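# Place two yellow wire connectors in steel junction box

## Task

Move two yellow wire connectors from the lid of the tool case into the steel junction box. Having just one yellow connector in the box counts only as partial success. The task fails if any other connector, including a third yellow one, ends up in the box, whether or not a gripper still holds it.

## Robot and tools

Robot: two arms, left_arm and right_arm, each with a two-finger gripper. Each arm has six joints (waist, shoulder, elbow, wrist pitch, wrist yaw, wrist roll) plus the gripper. The fingers point along the gripper's +z axis and close along its y axis. end_effector_position is the point between the pads, roughly 1 cm back from the fingertips.

Frames: the scene frame has its origin at table-top height, midway between the nominal bases, with +z up and +x pointing out over the table. left_arm sits on the +y side. Arm names do not match image sides. Calibrated bases in the scene frame: left_arm at (-0.007, +0.254, +0.014) m, quat_wxyz (+1.000, 0, 0, -0.008); right_arm at (+0.017, -0.338, +0.003) m, quat_wxyz (+1.000, 0, 0, -0.021). Both have up = +z in their own frame. Each arm reports its hand pose, velocities and wrist-camera pose in its own base frame. Reported positions can be off by a few cm, more at long reach. Motion offsets are taken along the axes of that arm's current Hand target.

Row format (used by execute_actions and move): 14 numbers, each in [-1, 1], always all 14 even if one arm stays still. Order: left_arm dx, dy, dz, rx, ry, rz, opening, then right_arm in the same order. dx..rz are an offset from the arm's Hand target as it stood when the action or move began, not a pose. Scale: 1.0 = 0.6 m for dx/dy/dz and 180 degrees for rotation. rx, ry, rz form a single rotation vector. The opening is absolute: +1 fully open (0.094 m), -1 closed. Sending the same offset again moves the arm further. All zeros for an arm's six pose numbers re-requests its current Hand target. A 0 in an opening slot closes partway, so to keep a gripper unchanged resend its present command (shown under Tool commands).

execute_actions(actions, cameras): actions is a list of actions. Each action is a table of at most 15 rows, one row per 1/30 s step. If the table is shorter than 15, its last row repeats. Every row is counted from the Hand target at the action's start. An empty list just returns state and images. cameras picks images: omitted/null/["all"] gives all, [] gives none, and an unknown name invalidates the call.

move(target, speed, blend, opening_speed, blocking, cameras): follows straight paths toward one row or a list of up to 15 rows. All rows are offsets from the same starting Hand targets, and all share at most 10 s. speed is in m/s, 0.002 to 4.3, default 0.25; rotation is capped at twice that in rad/s. Give one number or one per target. blend (m) rounds corners in a list. opening_speed (per second on the -1..+1 scale, at least 0.2) closes the fingers gradually; use a low value for fragile parts. Openings in later rows are applied only once everything has stopped at that row. blocking=false returns after 0.5 s while the move continues. The paths ignore obstacles and the other arm. Faster moves lag more, stray more and hit harder. Do not route a path close to an arm's own base, because its shoulder posture may flip. The result adds a move: line. done means the arm rests within 10 mm and 2 degrees of its goal. off_target, moving, held and fault are the other endings, and limits=paced or limits=held can also appear. Neither done nor off_target tells you about contact.

wait(seconds 0 to 10): lets time run with the last commands held. stop(): brakes a running move and needs braking distance. zoom_image(camera, region): gives a closer view of cam_left_wrist or cam_right_wrist from its latest image. region is [x0, y0, x1, y1] in pixels, at most 504x504. finished_scene(scene=1): ends the scene permanently, and the goal must hold without the robot.

Cameras: cam_left_wrist and cam_right_wrist, each 896x504, one on each wrist. Their calibration (K, distortion, T_world_to_cam relative to the carrying arm's base) is given and can be slightly off. Images from a moving arm may lag.

Controller behaviour: each step it limits the commanded orientation to within 40 degrees of the current one, then solves inverse kinematics, favouring position. Hand target is the last commanded pose after that clip. Friction and gravity often leave the gripper a centimetre or more short. Waiting does not fix this. Send the next command, or add the remaining gap as an offset. An arm stopped by an object keeps pushing. Release it by commanding back past the gripper's actual position. Clearance checks may block an arm from coming near the other arm's forearm, but they do not block gripper-to-gripper contact.

Gripping: grip_measured uses the opening scale. With nothing held it reads up to about 2.5 mm wide. On a hard part it reads up to about 3 mm narrower, or up to 1.4 mm wider on some grippers. Full force (about 50-64 N per pad) applies once you command roughly 0.05 below the reading at first contact, or 0.11 or more for small or round parts. To release, command well above grip_measured. The last Joint positions entry gives the opening in metres. Joint velocities reading "within noise" means the arm is at rest. Joint torques include gravity and sensor offsets. Entries 3 and 4 wrap at ±28 N m.

Joint ranges (rad): waist -2.880 to 2.880, shoulder 0.000 to 3.142, elbow 0.000 to 3.019 (straight at 2.964), wrist pitch -1.693 to 1.571, wrist yaw -1.571 to 1.571, wrist roll -2.094 to 2.094.

Avoid: dropping connectors, releasing them while moving, slamming, hard hits or strong pushes, and knowing anything off the table (that fails the task). Never let the arms collide, and never close one gripper on the other's fingers; this can end the scene. Never let a non-target connector go into the box. Loose objects may get brief external nudges. Motors heat up when holding loads, stretching out or pushing against something. A MOTOR HOT line warns at 85 °C. At 100 °C an OVER-TEMPERATURE FAULT makes that arm go limp for 30-60 s or longer, and it may come without warning.

Each tool is called after "Request:" as name([rows], argument=value, ...), one row to a line, values as JSON.

## Session

Request:
execute_actions(actions=[])

Scene clock: 0.00 s.
left_arm: end_effector_position=(+0.5005, -0.3528, +0.2458) grip_measured=+1.000 end_effector_quat_wxyz=(+0.133, +0.355, +0.909, -0.175) | right_arm: end_effector_position=(+0.8504, -0.0059, +0.3495) grip_measured=+1.000 end_effector_quat_wxyz=(+0.446, -0.139, +0.702, +0.537)
Joint positions: left_arm=[-0.53 1.737 1.68 -1.183 0.301 0.163 0.094] | right_arm=[-0.201 2.316 2.311 -0.083 -1.273 0.597 0.094]
Joint velocities: within noise
Joint torques (N m): no reading
Heat: left arm: hottest elbow 33 °C; right arm: hottest wrist pitch 36 °C.
Hand target: left_arm +0.5067, -0.3565, +0.2641; +0.153, +0.356, +0.904, -0.178 | right_arm +0.8536, -0.0065, +0.3495; +0.449, -0.142, +0.701, +0.536
Tool commands: left_gripper/opening=+1.0 right_gripper/opening=+1.0

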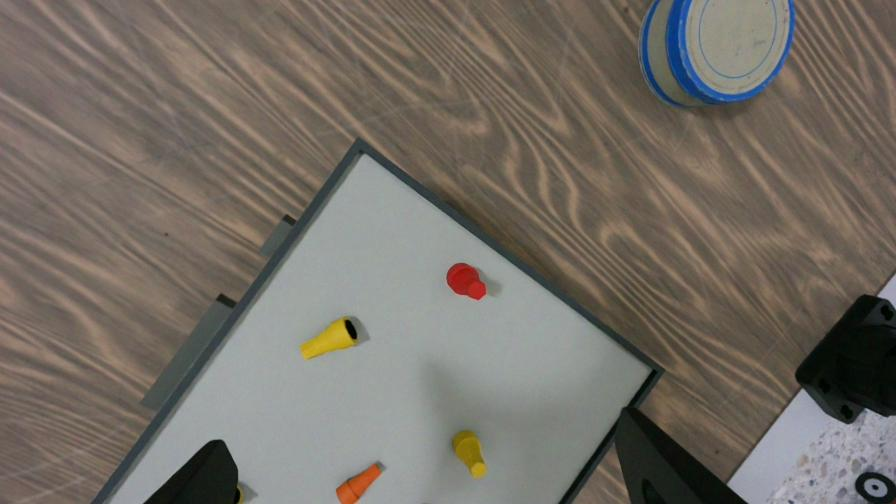

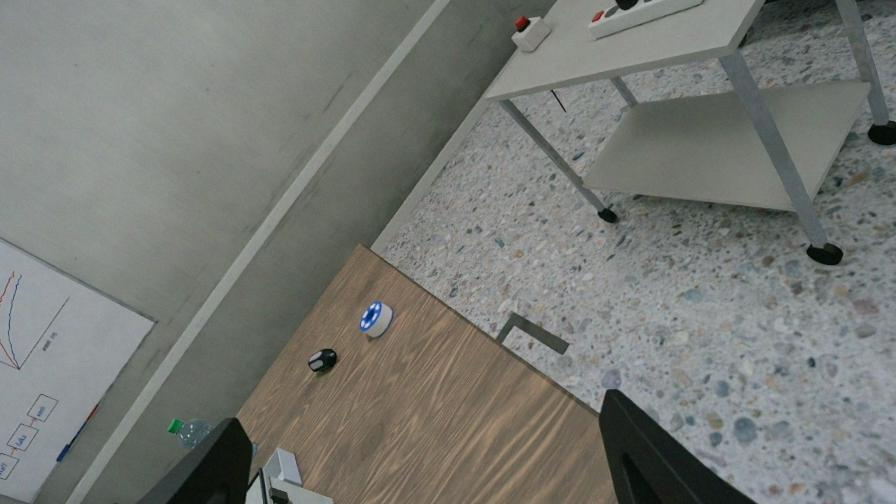

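Request:
move(target=[0.11,-0.049,-0.327,-0.117,0.101,-0.234,1,0.285,0.477,-0.386,0.380,0.318,0.101,1], speed=0.35)

Scene clock: 27.90 s.
left_arm: end_effector_position=(+0.4127, -0.2505, +0.4008) grip_measured=+1.000 end_effector_quat_wxyz=(+0.097, +0.004, +0.994, -0.058) | right_arm: end_effector_position=(+0.4560, -0.0551, +0.4025) grip_measured=+1.000 end_effector_quat_wxyz=(+0.109, -0.001, +0.994, -0.013)
Joint positions: left_arm=[-0.545 1.512 1.854 -1.685 0 -0.536 0.094] | right_arm=[-0.12 1.456 1.797 -1.693 -0.001 -0.121 0.094]
Joint velocities: within noise
Joint torques (N m): left_arm=[-1.55 -10.11 10.95 0.1 -0.1 -0.23] | right_arm=[-0.5 -13.22 7.72 0.59 0.14 0.08]
Heat: left arm: hottest elbow 39 °C; right arm: hottest shoulder 37 °C.
Hand target: left_arm +0.4107, -0.2531, +0.4184; -0.001, +0.001, +1.000, +0.000 | right_arm +0.4532, -0.0515, +0.3995; +0.000, +0.001, +1.000, +0.000
Off the commanded pose: left_arm 0.018 m, 13 deg | right_arm 0.006 m, 13 deg.
joint sent to its limit (left arm) — joint 4 (wrist pitch), lower limit. The joint targets are off in orientation, not in position.
joint sent to its limit (right arm) — joint 4 (wrist pitch), lower limit. The joint targets are off in orientation, not in position.
move: off_target (left_arm, right_arm)
camera_calibration:
cam_left_wrist: T_world_to_cam=[[-0.075446, -0.985169, 0.154107, -0.280465], [-0.926643, 0.126351, 0.354075, 0.323737], [-0.368295, -0.116089, -0.922433, 0.593371], [0, 0, 0, 1]] pos_world=[0.497365, -0.248326, 0.475939]
cam_right_wrist: T_world_to_cam=[[-0.0688208, -0.993518, 0.0904782, -0.0662835], [-0.925591, 0.0974259, 0.365773, 0.326465], [-0.372217, -0.058573, -0.926296, 0.64287], [0, 0, 0, 1]] pos_world=[0.536898, -0.0600052, 0.482073]

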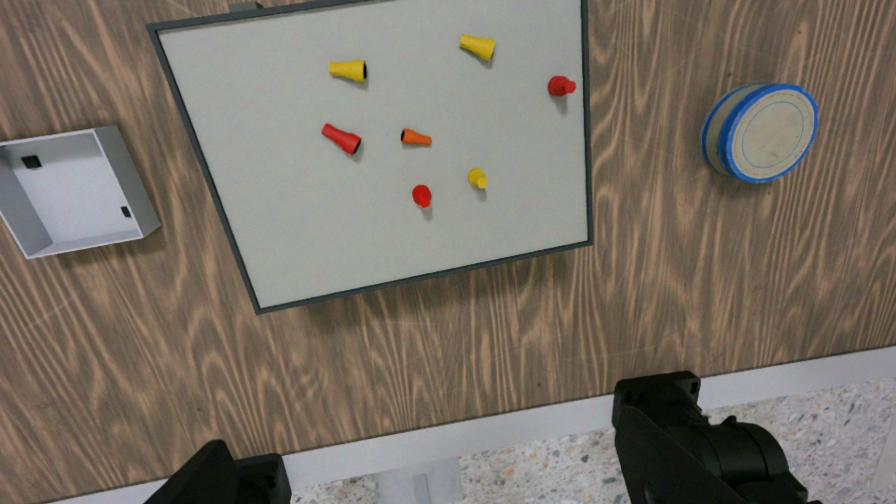

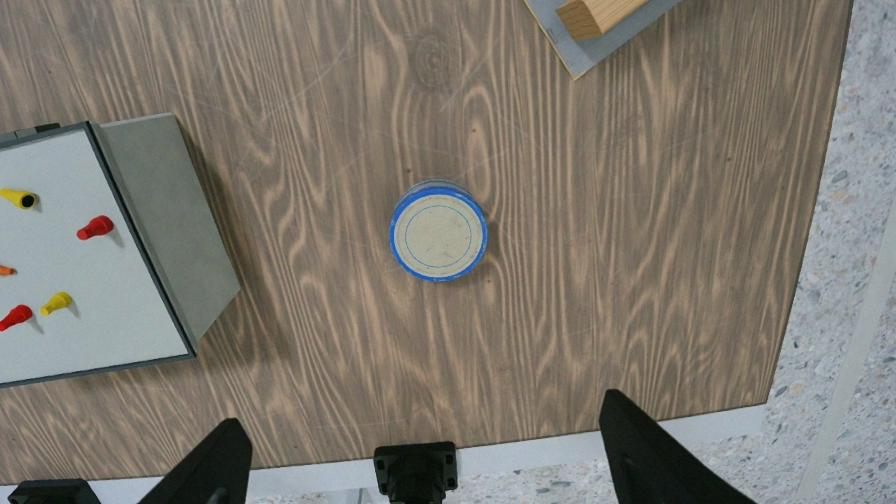

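Request:
move(target=[-0.155,0.036,0.281,0,0,0.5505,1,0,0,0,0,0,0,1], speed=0.35, cameras=["cam_left_wrist"])

Scene clock: 56.03 s.
left_arm: end_effector_position=(+0.4986, -0.2345, +0.2506) grip_measured=+1.000 end_effector_quat_wxyz=(-0.004, +0.760, +0.650, -0.003) | right_arm: end_effector_position=(+0.4560, -0.0552, +0.4025) grip_measured=+1.000 end_effector_quat_wxyz=(+0.109, -0.001, +0.994, -0.013)
Joint positions: left_arm=[-0.438 1.794 1.824 -1.611 0.002 1.288 0.094] | right_arm=[-0.12 1.456 1.797 -1.693 0 -0.121 0.094]
Joint velocities: within noise
Joint torques (N m): left_arm=[-0.26 -12.98 8.65 0.23 0.02 0.03] | right_arm=[-0.56 -13.27 7.75 0.61 0.14 0.05]
Heat: left arm: hottest elbow 43 °C; right arm: hottest elbow 38 °C.
Hand target: left_arm +0.5035, -0.2315, +0.2496; -0.001, +0.761, +0.648, +0.000 | right_arm +0.4532, -0.0515, +0.3995; +0.000, +0.001, +1.000, +0.000
Off the commanded pose: left_arm 0.006 m, 1 deg | right_arm 0.005 m, 13 deg.
joint sent to its limit (right arm) — joint 4 (wrist pitch), lower limit. The joint targets are off in orientation, not in position.
move: off_target (right_arm)
camera_calibration:
cam_left_wrist: T_world_to_cam=[[-0.977936, 0.200071, 0.0601115, 0.51651], [0.200585, 0.818866, 0.537796, 0.00882734], [0.0583744, 0.537988, -0.840929, 0.408593], [0, 0, 0, 1]] pos_world=[0.479492, -0.330385, 0.307802]
Images, in order (width x height): cam_left_wrist 896x504.

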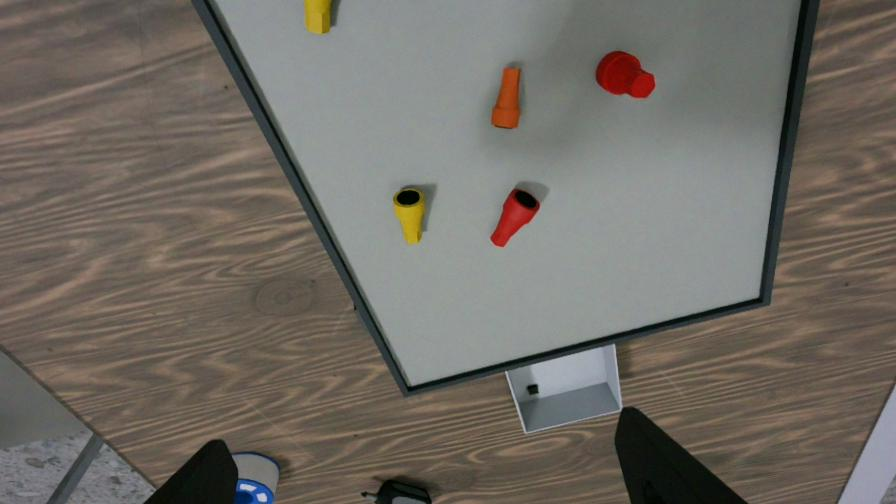

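Request:
move(target=[0.005,0.007,0.187,0,0,0,-0.36,0,0,0,0,0,0,1], speed=0.25, cameras=["cam_left_wrist"])

Scene clock: 73.97 s.
left_arm: end_effector_position=(+0.5047, -0.2329, +0.1358) grip_measured=-0.358 end_effector_quat_wxyz=(-0.006, +0.760, +0.650, -0.004) | right_arm: end_effector_position=(+0.4560, -0.0552, +0.4025) grip_measured=+1.000 end_effector_quat_wxyz=(+0.109, -0.001, +0.994, -0.013)
Joint positions: left_arm=[-0.431 1.844 1.592 -1.332 0.002 1.295 0.03] | right_arm=[-0.12 1.456 1.797 -1.693 0 -0.121 0.094]
Joint velocities: within noise
Joint torques (N m): left_arm=[-0.32 -13.98 8.14 0.24 0.02 0.03] | right_arm=[-0.56 -13.27 7.73 0.59 0.14 0.04]
Heat: left arm: hottest elbow 44 °C; right arm: hottest elbow 38 °C.
Hand target: left_arm +0.5080, -0.2293, +0.1374; +0.000, +0.761, +0.648, +0.000 | right_arm +0.4532, -0.0515, +0.3995; +0.000, +0.001, +1.000, +0.000
Off the commanded pose: left_arm 0.005 m, 1 deg | right_arm 0.005 m, 13 deg.
joint sent to its limit (right arm) — joint 4 (wrist pitch), lower limit. The joint targets are off in orientation, not in position.
move: off_target (right_arm)
camera_calibration:
cam_left_wrist: T_world_to_cam=[[-0.977735, 0.200027, 0.0634325, 0.528393], [0.202297, 0.818138, 0.538262, 0.0668523], [0.0557703, 0.53911, -0.840387, 0.312357], [0, 0, 0, 1]] pos_world=[0.485684, -0.328782, 0.193]
Images, in order (width x height): cam_left_wrist 896x504.

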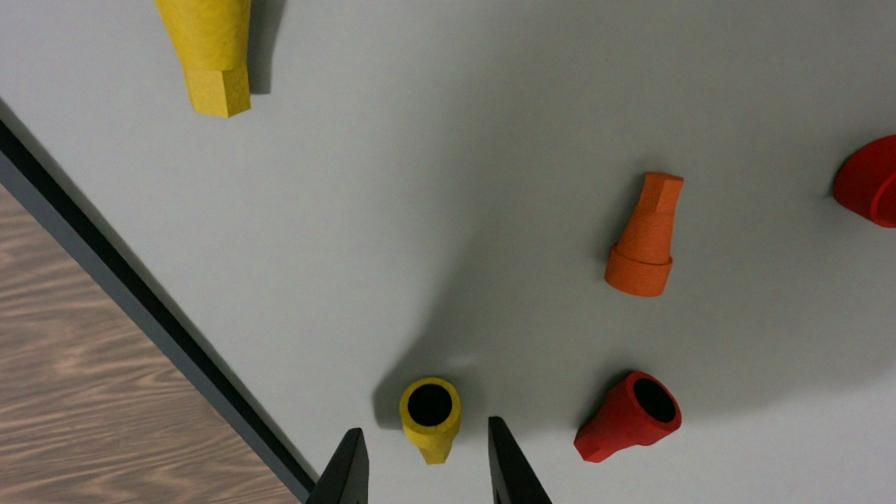

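Request:
move([
  [0.005,0,0.0208,0,0,0,-0.36,0,0,0,0,0,0,1],
  [0.005,0,0.0208,0,0,0,-0.9,0,0,0,0,0,0,1],
], speed=0.1, opening_speed=0.8, cameras=["cam_left_wrist"])

Scene clock: 82.57 s.
left_arm: end_effector_position=(+0.5067, -0.2306, +0.1286) grip_measured=-0.777 end_effector_quat_wxyz=(-0.001, +0.760, +0.650, -0.001) | right_arm: end_effector_position=(+0.4560, -0.0552, +0.4025) grip_measured=+1.000 end_effector_quat_wxyz=(+0.109, -0.001, +0.994, -0.013)
Joint positions: left_arm=[-0.426 1.844 1.572 -1.302 0.002 1.301 0.01] | right_arm=[-0.12 1.456 1.797 -1.693 0 -0.121 0.094]
Joint velocities: within noise
Joint torques (N m): left_arm=[-0.32 -13.27 7.68 0.25 0.02 0.03] | right_arm=[-0.56 -13.22 7.73 0.61 0.14 0.04]
Heat: left arm: hottest elbow 45 °C; right arm: hottest elbow 38 °C.
Hand target: left_arm +0.5084, -0.2262, +0.1249; +0.000, +0.761, +0.648, +0.000 | right_arm +0.4532, -0.0515, +0.3995; +0.000, +0.001, +1.000, +0.000
Off the commanded pose: left_arm 0.006 m, 0 deg | right_arm 0.005 m, 13 deg.
joint sent to its limit (right arm) — joint 4 (wrist pitch), lower limit. The joint targets are off in orientation, not in position.
move: off_target (right_arm)
camera_calibration:
cam_left_wrist: T_world_to_cam=[[-0.978264, 0.20065, 0.0523397, 0.532237], [0.197016, 0.820611, 0.536453, 0.0719253], [0.0646887, 0.535104, -0.842306, 0.299714], [0, 0, 0, 1]] pos_world=[0.487109, -0.326194, 0.186009]
Images, in order (width x height): cam_left_wrist 896x504.

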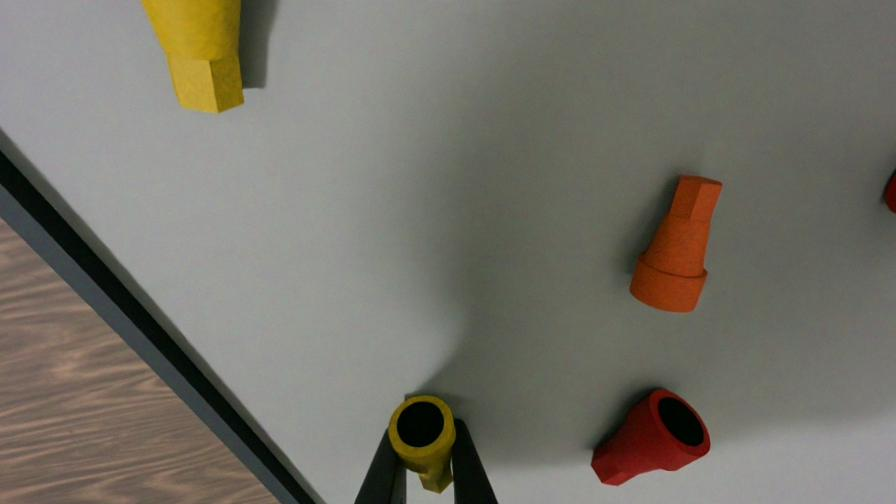

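Request:
move([
  [0,0,-0.133,0,0,0,-0.9,0,0,0,0,0,0,1],
  [0.33,-0.226,-0.158,0,0,0,-0.9,0,0,0,0,0,0,1],
], speed=[0.15,0.35], blend=[0.03,0], cameras=["cam_left_wrist"])

Scene clock: 91.60 s.
left_arm: end_effector_position=(+0.4091, -0.0097, +0.2187) grip_measured=-0.778 end_effector_quat_wxyz=(-0.003, +0.758, +0.653, -0.001) | right_arm: end_effector_position=(+0.4560, -0.0552, +0.4025) grip_measured=+1.000 end_effector_quat_wxyz=(+0.109, -0.001, +0.994, -0.013)
Joint positions: left_arm=[-0.024 1.42 1.287 -1.443 -0.003 1.696 0.01] | right_arm=[-0.12 1.456 1.797 -1.693 0 -0.121 0.094]
Joint velocities: within noise
Joint torques (N m): left_arm=[-0.79 -8.82 7.9 -0.1 0.2 0.03] | right_arm=[-0.5 -13.27 7.75 0.61 0.14 0.04]
Heat: left arm: hottest elbow 44 °C; right arm: hottest elbow 38 °C.
Hand target: left_arm +0.4062, -0.0092, +0.2198; -0.001, +0.761, +0.648, +0.000 | right_arm +0.4532, -0.0515, +0.3995; +0.000, +0.001, +1.000, +0.000
Off the commanded pose: left_arm 0.003 m, 1 deg | right_arm 0.005 m, 13 deg.
joint sent to its limit (right arm) — joint 4 (wrist pitch), lower limit. The joint targets are off in orientation, not in position.
move: off_target (right_arm)
camera_calibration:
cam_left_wrist: T_world_to_cam=[[-0.979385, 0.194136, 0.0558226, 0.387287], [0.193193, 0.819479, 0.539565, -0.137545], [0.0590037, 0.539226, -0.840091, 0.265579], [0, 0, 0, 1]] pos_world=[0.390205, -0.105678, 0.275705]
Images, in order (width x height): cam_left_wrist 896x504.

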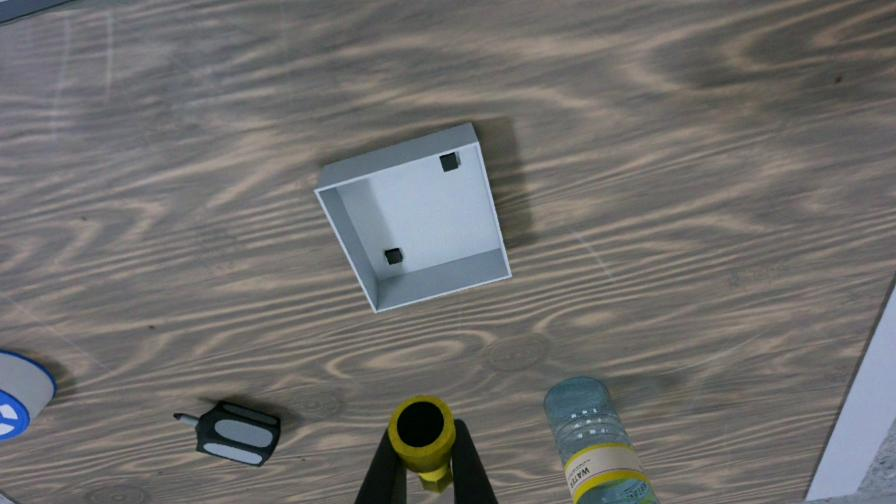

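Request:
move([
  [0.0907,0.0515,0.233,0,0,0,-0.9,0,0,0,0,0,0,1],
  [0.0907,0.0515,0.341,0,0,0,-0.9,0,0,0,0,0,0,1],
], speed=[0.3,0.1], blend=[0.02,0], cameras=["cam_left_wrist"])

Scene clock: 118.30 s.
left_arm: end_effector_position=(+0.4454, +0.0382, +0.0181) grip_measured=-0.778 end_effector_quat_wxyz=(-0.002, +0.758, +0.652, -0.001) | right_arm: end_effector_position=(+0.4560, -0.0552, +0.4025) grip_measured=+1.000 end_effector_quat_wxyz=(+0.109, -0.001, +0.994, -0.013)
Joint positions: left_arm=[0.086 1.717 1.066 -0.924 -0.002 1.808 0.01] | right_arm=[-0.12 1.456 1.797 -1.693 0 -0.121 0.094]
Joint velocities: within noise
Joint torques (N m): left_arm=[-0.62 -9.99 6.49 0.23 0.17 0.03] | right_arm=[-0.5 -13.22 7.73 0.58 0.14 0.05]
Heat: left arm: hottest elbow 43 °C; right arm: hottest elbow 38 °C.
Hand target: left_arm +0.4452, +0.0397, +0.0153; +0.000, +0.761, +0.648, +0.000 | right_arm +0.4532, -0.0515, +0.3995; +0.000, +0.001, +1.000, +0.000
Off the commanded pose: left_arm 0.003 m, 1 deg | right_arm 0.005 m, 13 deg.
joint sent to its limit (right arm) — joint 4 (wrist pitch), lower limit. The joint targets are off in orientation, not in position.
move: off_target (right_arm)
camera_calibration:
cam_left_wrist: T_world_to_cam=[[-0.979025, 0.196458, 0.0539918, 0.42454], [0.194207, 0.819724, 0.538829, -0.076012], [0.0615989, 0.538013, -0.840683, 0.0680055], [0, 0, 0, 1]] pos_world=[0.426208, -0.0576833, 0.0752068]
Images, in order (width x height): cam_left_wrist 896x504.

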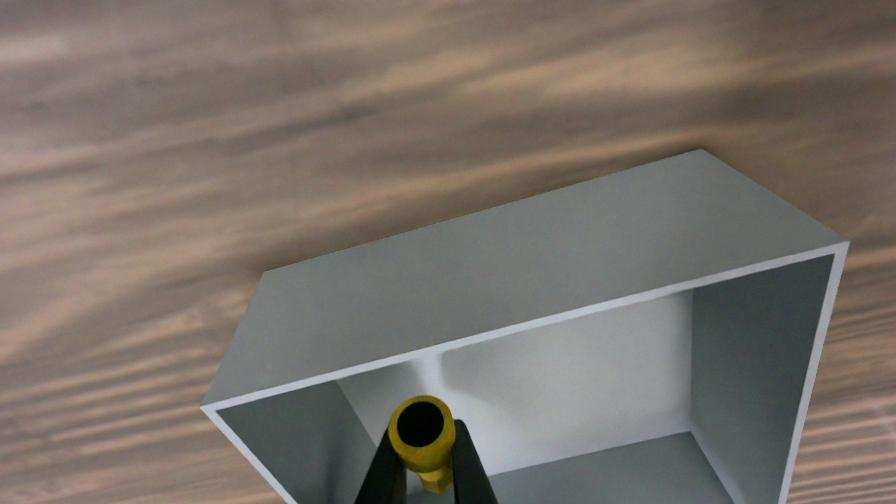

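Request:
move([
  [0,0,0.0115,0,0,0,-0.9,0,0,0,0,0,0,1],
  [0,0,0.0115,0,0,0,-0.4,0,0,0,0,0,0,1],
], speed=0.06, opening_speed=0.8, cameras=["cam_left_wrist"])

Scene clock: 125.83 s.
left_arm: end_effector_position=(+0.4448, +0.0382, +0.0122) grip_measured=-0.403 end_effector_quat_wxyz=(-0.002, +0.759, +0.652, +0.000) | right_arm: end_effector_position=(+0.4560, -0.0552, +0.4025) grip_measured=+1.000 end_effector_quat_wxyz=(+0.109, -0.001, +0.994, -0.013)
Joint positions: left_arm=[0.086 1.724 1.057 -0.906 -0.002 1.808 0.028] | right_arm=[-0.12 1.456 1.797 -1.693 0 -0.121 0.094]
Joint velocities: within noise
Joint torques (N m): left_arm=[-0.56 -9.7 6.56 0.23 0.17 0.03] | right_arm=[-0.56 -13.22 7.73 0.61 0.14 0.04]
Heat: left arm: hottest elbow 43 °C; right arm: hottest elbow 38 °C.
Hand target: left_arm +0.4451, +0.0396, +0.0084; +0.000, +0.761, +0.648, +0.000 | right_arm +0.4532, -0.0515, +0.3995; +0.000, +0.001, +1.000, +0.000
Off the commanded pose: left_arm 0.004 m, 0 deg | right_arm 0.005 m, 13 deg.
joint sent to its limit (right arm) — joint 4 (wrist pitch), lower limit. The joint targets are off in orientation, not in position.
move: off_target (right_arm)
camera_calibration:
cam_left_wrist: T_world_to_cam=[[-0.97905, 0.196827, 0.0521639, 0.424356], [0.1935, 0.819566, 0.539323, -0.0723591], [0.0634016, 0.538118, -0.840482, 0.0623681], [0, 0, 0, 1]] pos_world=[0.425513, -0.0577832, 0.0693081]
Images, in order (width x height): cam_left_wrist 896x504.

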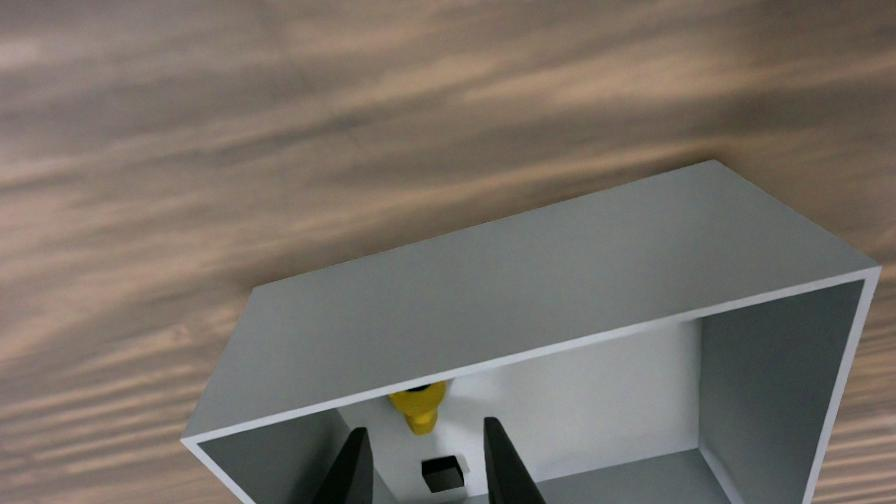

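Request:
move([
  [0,0,-0.3,0,0,0,-0.4,0,0,0,0,0,0,1],
  [-0.592,0.206,-0.35,0,0,0.048,-0.3,0,0,0,0,0,0,1],
], speed=[0.2,0.4], blend=[0.04,0], cameras=["cam_left_wrist"])

Scene clock: 137.00 s.
left_arm: end_effector_position=(+0.4955, -0.3248, +0.1988) grip_measured=-0.302 end_effector_quat_wxyz=(-0.022, +0.813, +0.582, -0.010) | right_arm: end_effector_position=(+0.4560, -0.0552, +0.4025) grip_measured=+1.000 end_effector_quat_wxyz=(+0.109, -0.001, +0.994, -0.013)
Joint positions: left_arm=[-0.579 1.942 1.904 -1.581 0.003 1.32 0.033] | right_arm=[-0.12 1.456 1.797 -1.693 0 -0.121 0.094]
Joint velocities: within noise
Joint torques (N m): left_arm=[-0.56 -14.21 13.55 -0.47 -0.01 -0.23] | right_arm=[-0.5 -13.22 7.72 0.58 0.14 0.04]
Heat: left arm: hottest elbow 44 °C; right arm: hottest elbow 38 °C.
Hand target: left_arm +0.5109, -0.3306, +0.2183; +0.000, +0.808, +0.589, +0.000 | right_arm +0.4532, -0.0515, +0.3995; +0.000, +0.001, +1.000, +0.000
Off the commanded pose: left_arm 0.025 m, 3 deg | right_arm 0.005 m, 13 deg.
joint sent to its limit (right arm) — joint 4 (wrist pitch), lower limit. The joint targets are off in orientation, not in position.
move: off_target (left_arm, right_arm); target 2's new opening was sent with left_arm's hand 0.025 m and 3 deg from that target
camera_calibration:
cam_left_wrist: T_world_to_cam=[[-0.9263, 0.364131, 0.0968373, 0.555021], [0.356012, 0.761661, 0.541412, 0.0149339], [0.123388, 0.535985, -0.835162, 0.379815], [0, 0, 0, 1]] pos_world=[0.461934, -0.41705, 0.255375]
Images, in order (width x height): cam_left_wrist 896x504.

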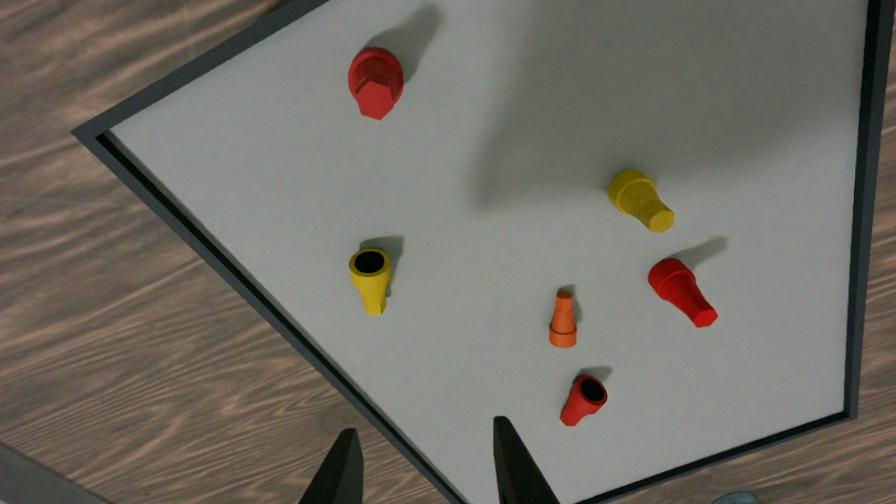

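Request:
move(target=[0.0146,0.004,0.133,0,0,0.025,-0.3,0,0,0,0,0,0,1], speed=0.2, cameras=["cam_left_wrist"])

Scene clock: 146.07 s.
left_arm: end_effector_position=(+0.5118, -0.3260, +0.1362) grip_measured=-0.302 end_effector_quat_wxyz=(-0.006, +0.829, +0.560, -0.004) | right_arm: end_effector_position=(+0.4560, -0.0552, +0.4025) grip_measured=+1.000 end_effector_quat_wxyz=(+0.109, -0.001, +0.994, -0.013)
Joint positions: left_arm=[-0.566 1.98 1.798 -1.404 0.003 1.388 0.033] | right_arm=[-0.12 1.456 1.797 -1.693 0 -0.121 0.094]
Joint velocities: within noise
Joint torques (N m): left_arm=[-0.44 -15.68 8.24 0.23 0.01 0.02] | right_arm=[-0.5 -13.16 7.73 0.61 0.14 0.05]
Heat: left arm: hottest elbow 46 °C; right arm: hottest elbow 38 °C.
Hand target: left_arm +0.5156, -0.3232, +0.1384; +0.000, +0.831, +0.557, -0.001 | right_arm +0.4532, -0.0515, +0.3995; +0.000, +0.001, +1.000, +0.000
Off the commanded pose: left_arm 0.005 m, 1 deg | right_arm 0.005 m, 13 deg.
joint sent to its limit (right arm) — joint 4 (wrist pitch), lower limit. The joint targets are off in orientation, not in position.
move: off_target (right_arm)
camera_calibration:
cam_left_wrist: T_world_to_cam=[[-0.907206, 0.415667, 0.0647883, 0.588016], [0.382847, 0.751921, 0.536697, 0.0276767], [0.174372, 0.511698, -0.841284, 0.292945], [0, 0, 0, 1]] pos_world=[0.471775, -0.415129, 0.193499]
Images, in order (width x height): cam_left_wrist 896x504.

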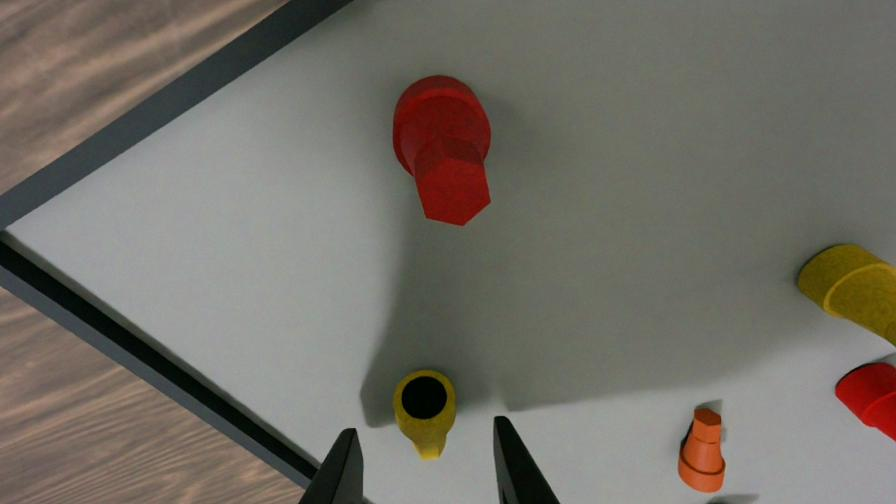

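Request:
move([
  [0.001,0.001,0.0205,0,0,0,-0.3,0,0,0,0,0,0,1],
  [0.001,0.001,0.0205,0,0,0,-0.9,0,0,0,0,0,0,1],
], speed=0.1, opening_speed=0.8, cameras=["cam_left_wrist"])

Scene clock: 152.10 s.
left_arm: end_effector_position=(+0.5138, -0.3271, +0.1305) grip_measured=-0.822 end_effector_quat_wxyz=(+0.000, +0.829, +0.559, -0.001) | right_arm: end_effector_position=(+0.4560, -0.0552, +0.4025) grip_measured=+1.000 end_effector_quat_wxyz=(+0.109, -0.001, +0.994, -0.013)
Joint positions: left_arm=[-0.566 1.98 1.783 -1.375 0.002 1.39 0.008] | right_arm=[-0.12 1.456 1.797 -1.693 0 -0.121 0.094]
Joint velocities: within noise
Joint torques (N m): left_arm=[-0.26 -15.03 7.83 0.27 0.01 0.03] | right_arm=[-0.56 -13.27 7.73 0.59 0.14 0.04]
Heat: left arm: hottest elbow 46 °C; right arm: hottest elbow 39 °C.
Hand target: left_arm +0.5165, -0.3229, +0.1262; +0.000, +0.831, +0.557, +0.000 | right_arm +0.4532, -0.0515, +0.3995; +0.000, +0.001, +1.000, +0.000
Off the commanded pose: left_arm 0.007 m, 0 deg | right_arm 0.005 m, 13 deg.
joint sent to its limit (right arm) — joint 4 (wrist pitch), lower limit. The joint targets are off in orientation, not in position.
move: off_target (right_arm)
camera_calibration:
cam_left_wrist: T_world_to_cam=[[-0.906948, 0.418134, 0.0510802, 0.593048], [0.378208, 0.754889, 0.535818, 0.0343406], [0.185484, 0.505278, -0.842787, 0.280739], [0, 0, 0, 1]] pos_world=[0.472803, -0.415748, 0.18791]
Images, in order (width x height): cam_left_wrist 896x504.

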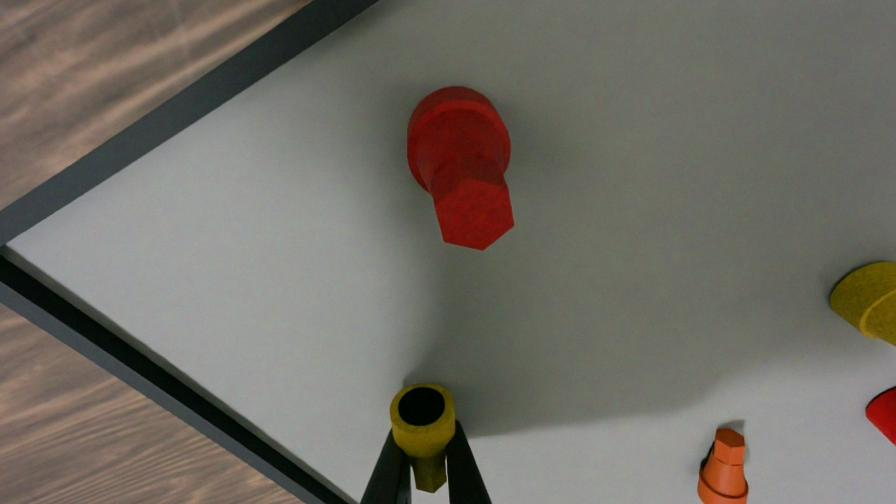

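Request:
move([
  [0,0,-0.13,0,0,0,-0.9,0,0,0,0,0,0,1],
  [0.489,-0.401,-0.08,0,0,-0.073,-0.9,0,0,0,0,0,0,1],
  [0.489,-0.401,0.11,0,0,-0.073,-0.9,0,0,0,0,0,0,1],
], speed=[0.15,0.4,0.2], blend=[0.03,0.02,0], cameras=["cam_left_wrist"])

Scene clock: 162.63 s.
left_arm: end_effector_position=(+0.4042, +0.0407, +0.0619) grip_measured=-0.826 end_effector_quat_wxyz=(-0.003, +0.757, +0.654, -0.002) | right_arm: end_effector_position=(+0.4560, -0.0552, +0.4025) grip_measured=+1.000 end_effector_quat_wxyz=(+0.109, -0.001, +0.994, -0.013)
Joint positions: left_arm=[0.1 1.556 0.997 -1.019 -0.003 1.817 0.008] | right_arm=[-0.12 1.456 1.797 -1.693 0 -0.121 0.094]
Joint velocities: within noise
Joint torques (N m): left_arm=[-1.03 -8.47 7.01 0.2 0.2 0.03] | right_arm=[-0.44 -13.27 7.75 0.58 0.15 0.04]
Heat: left arm: hottest elbow 47 °C; right arm: hottest elbow 39 °C.
Hand target: left_arm +0.4051, +0.0399, +0.0603; +0.000, +0.761, +0.648, +0.000 | right_arm +0.4532, -0.0515, +0.3995; +0.000, +0.001, +1.000, +0.000
Off the commanded pose: left_arm 0.002 m, 1 deg | right_arm 0.005 m, 13 deg.
joint sent to its limit (right arm) — joint 4 (wrist pitch), lower limit. The joint targets are off in orientation, not in position.
move: off_target (right_arm)
camera_calibration:
cam_left_wrist: T_world_to_cam=[[-0.97982, 0.191549, 0.0571054, 0.381731], [0.191784, 0.820455, 0.538583, -0.0926295], [0.0563128, 0.538667, -0.840635, 0.10815], [0, 0, 0, 1]] pos_world=[0.385703, -0.0553787, 0.119004]
Images, in order (width x height): cam_left_wrist 896x504.

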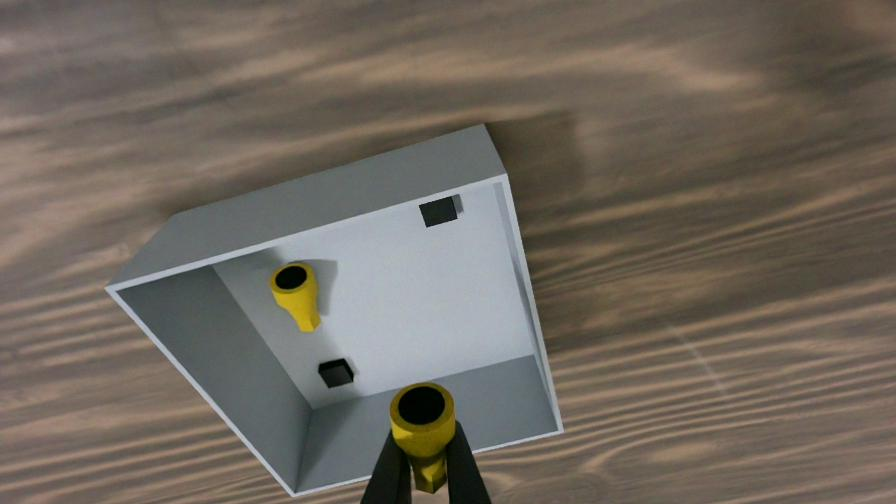

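Request:
move([
  [0.01,0,0.085,0,0,0,-0.9,0,0,0,0,0,0,1],
  [0.01,0,0.085,0,0,0,-0.45,0,0,0,0,0,0,1],
  [0.01,0,-0.15,0,0,0,-0.45,0,0,0,0,0,0,1],
], speed=[0.1,0.1,0.2], opening_speed=0.8, cameras=["cam_left_wrist"])

Scene clock: 175.40 s.
left_arm: end_effector_position=(+0.3863, +0.0409, +0.1290) grip_measured=-0.452 end_effector_quat_wxyz=(-0.016, +0.760, +0.650, -0.021) | right_arm: end_effector_position=(+0.4560, -0.0552, +0.4025) grip_measured=+1.000 end_effector_quat_wxyz=(+0.109, -0.001, +0.994, -0.013)
Joint positions: left_arm=[0.105 1.456 1.081 -1.248 -0.003 1.832 0.026] | right_arm=[-0.12 1.456 1.797 -1.693 0 -0.121 0.094]
Joint velocities: within noise
Joint torques (N m): left_arm=[-0.38 -8.06 12.34 -0.61 0.17 0.03] | right_arm=[-0.56 -13.22 7.73 0.62 0.14 0.05]
Heat: left arm: hottest elbow 47 °C; right arm: hottest elbow 39 °C.
Hand target: left_arm +0.4063, +0.0458, +0.1502; +0.000, +0.761, +0.648, +0.000 | right_arm +0.4532, -0.0515, +0.3995; +0.000, +0.001, +1.000, +0.000
Off the commanded pose: left_arm 0.029 m, 3 deg | right_arm 0.005 m, 13 deg.
joint sent to its limit (right arm) — joint 4 (wrist pitch), lower limit. The joint targets are off in orientation, not in position.
move: off_target (left_arm, right_arm)
camera_calibration:
cam_left_wrist: T_world_to_cam=[[-0.974397, 0.201305, 0.100131, 0.352245], [0.223613, 0.821365, 0.524744, -0.136154], [0.0233895, 0.5337, -0.845351, 0.178981], [0, 0, 0, 1]] pos_world=[0.369486, -0.0545985, 0.187478]
Images, in order (width x height): cam_left_wrist 896x504.

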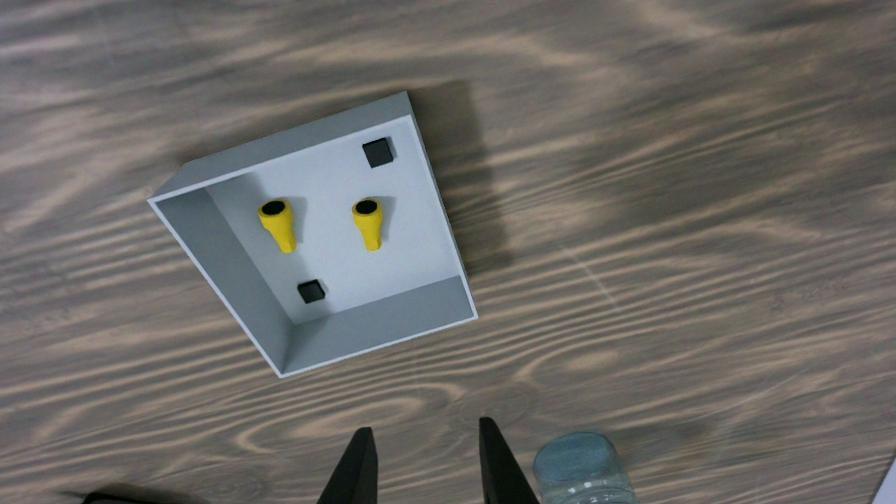

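Both yellow connectors are in the box.

Request:
finished_scene()

The scene is finished: the task was done.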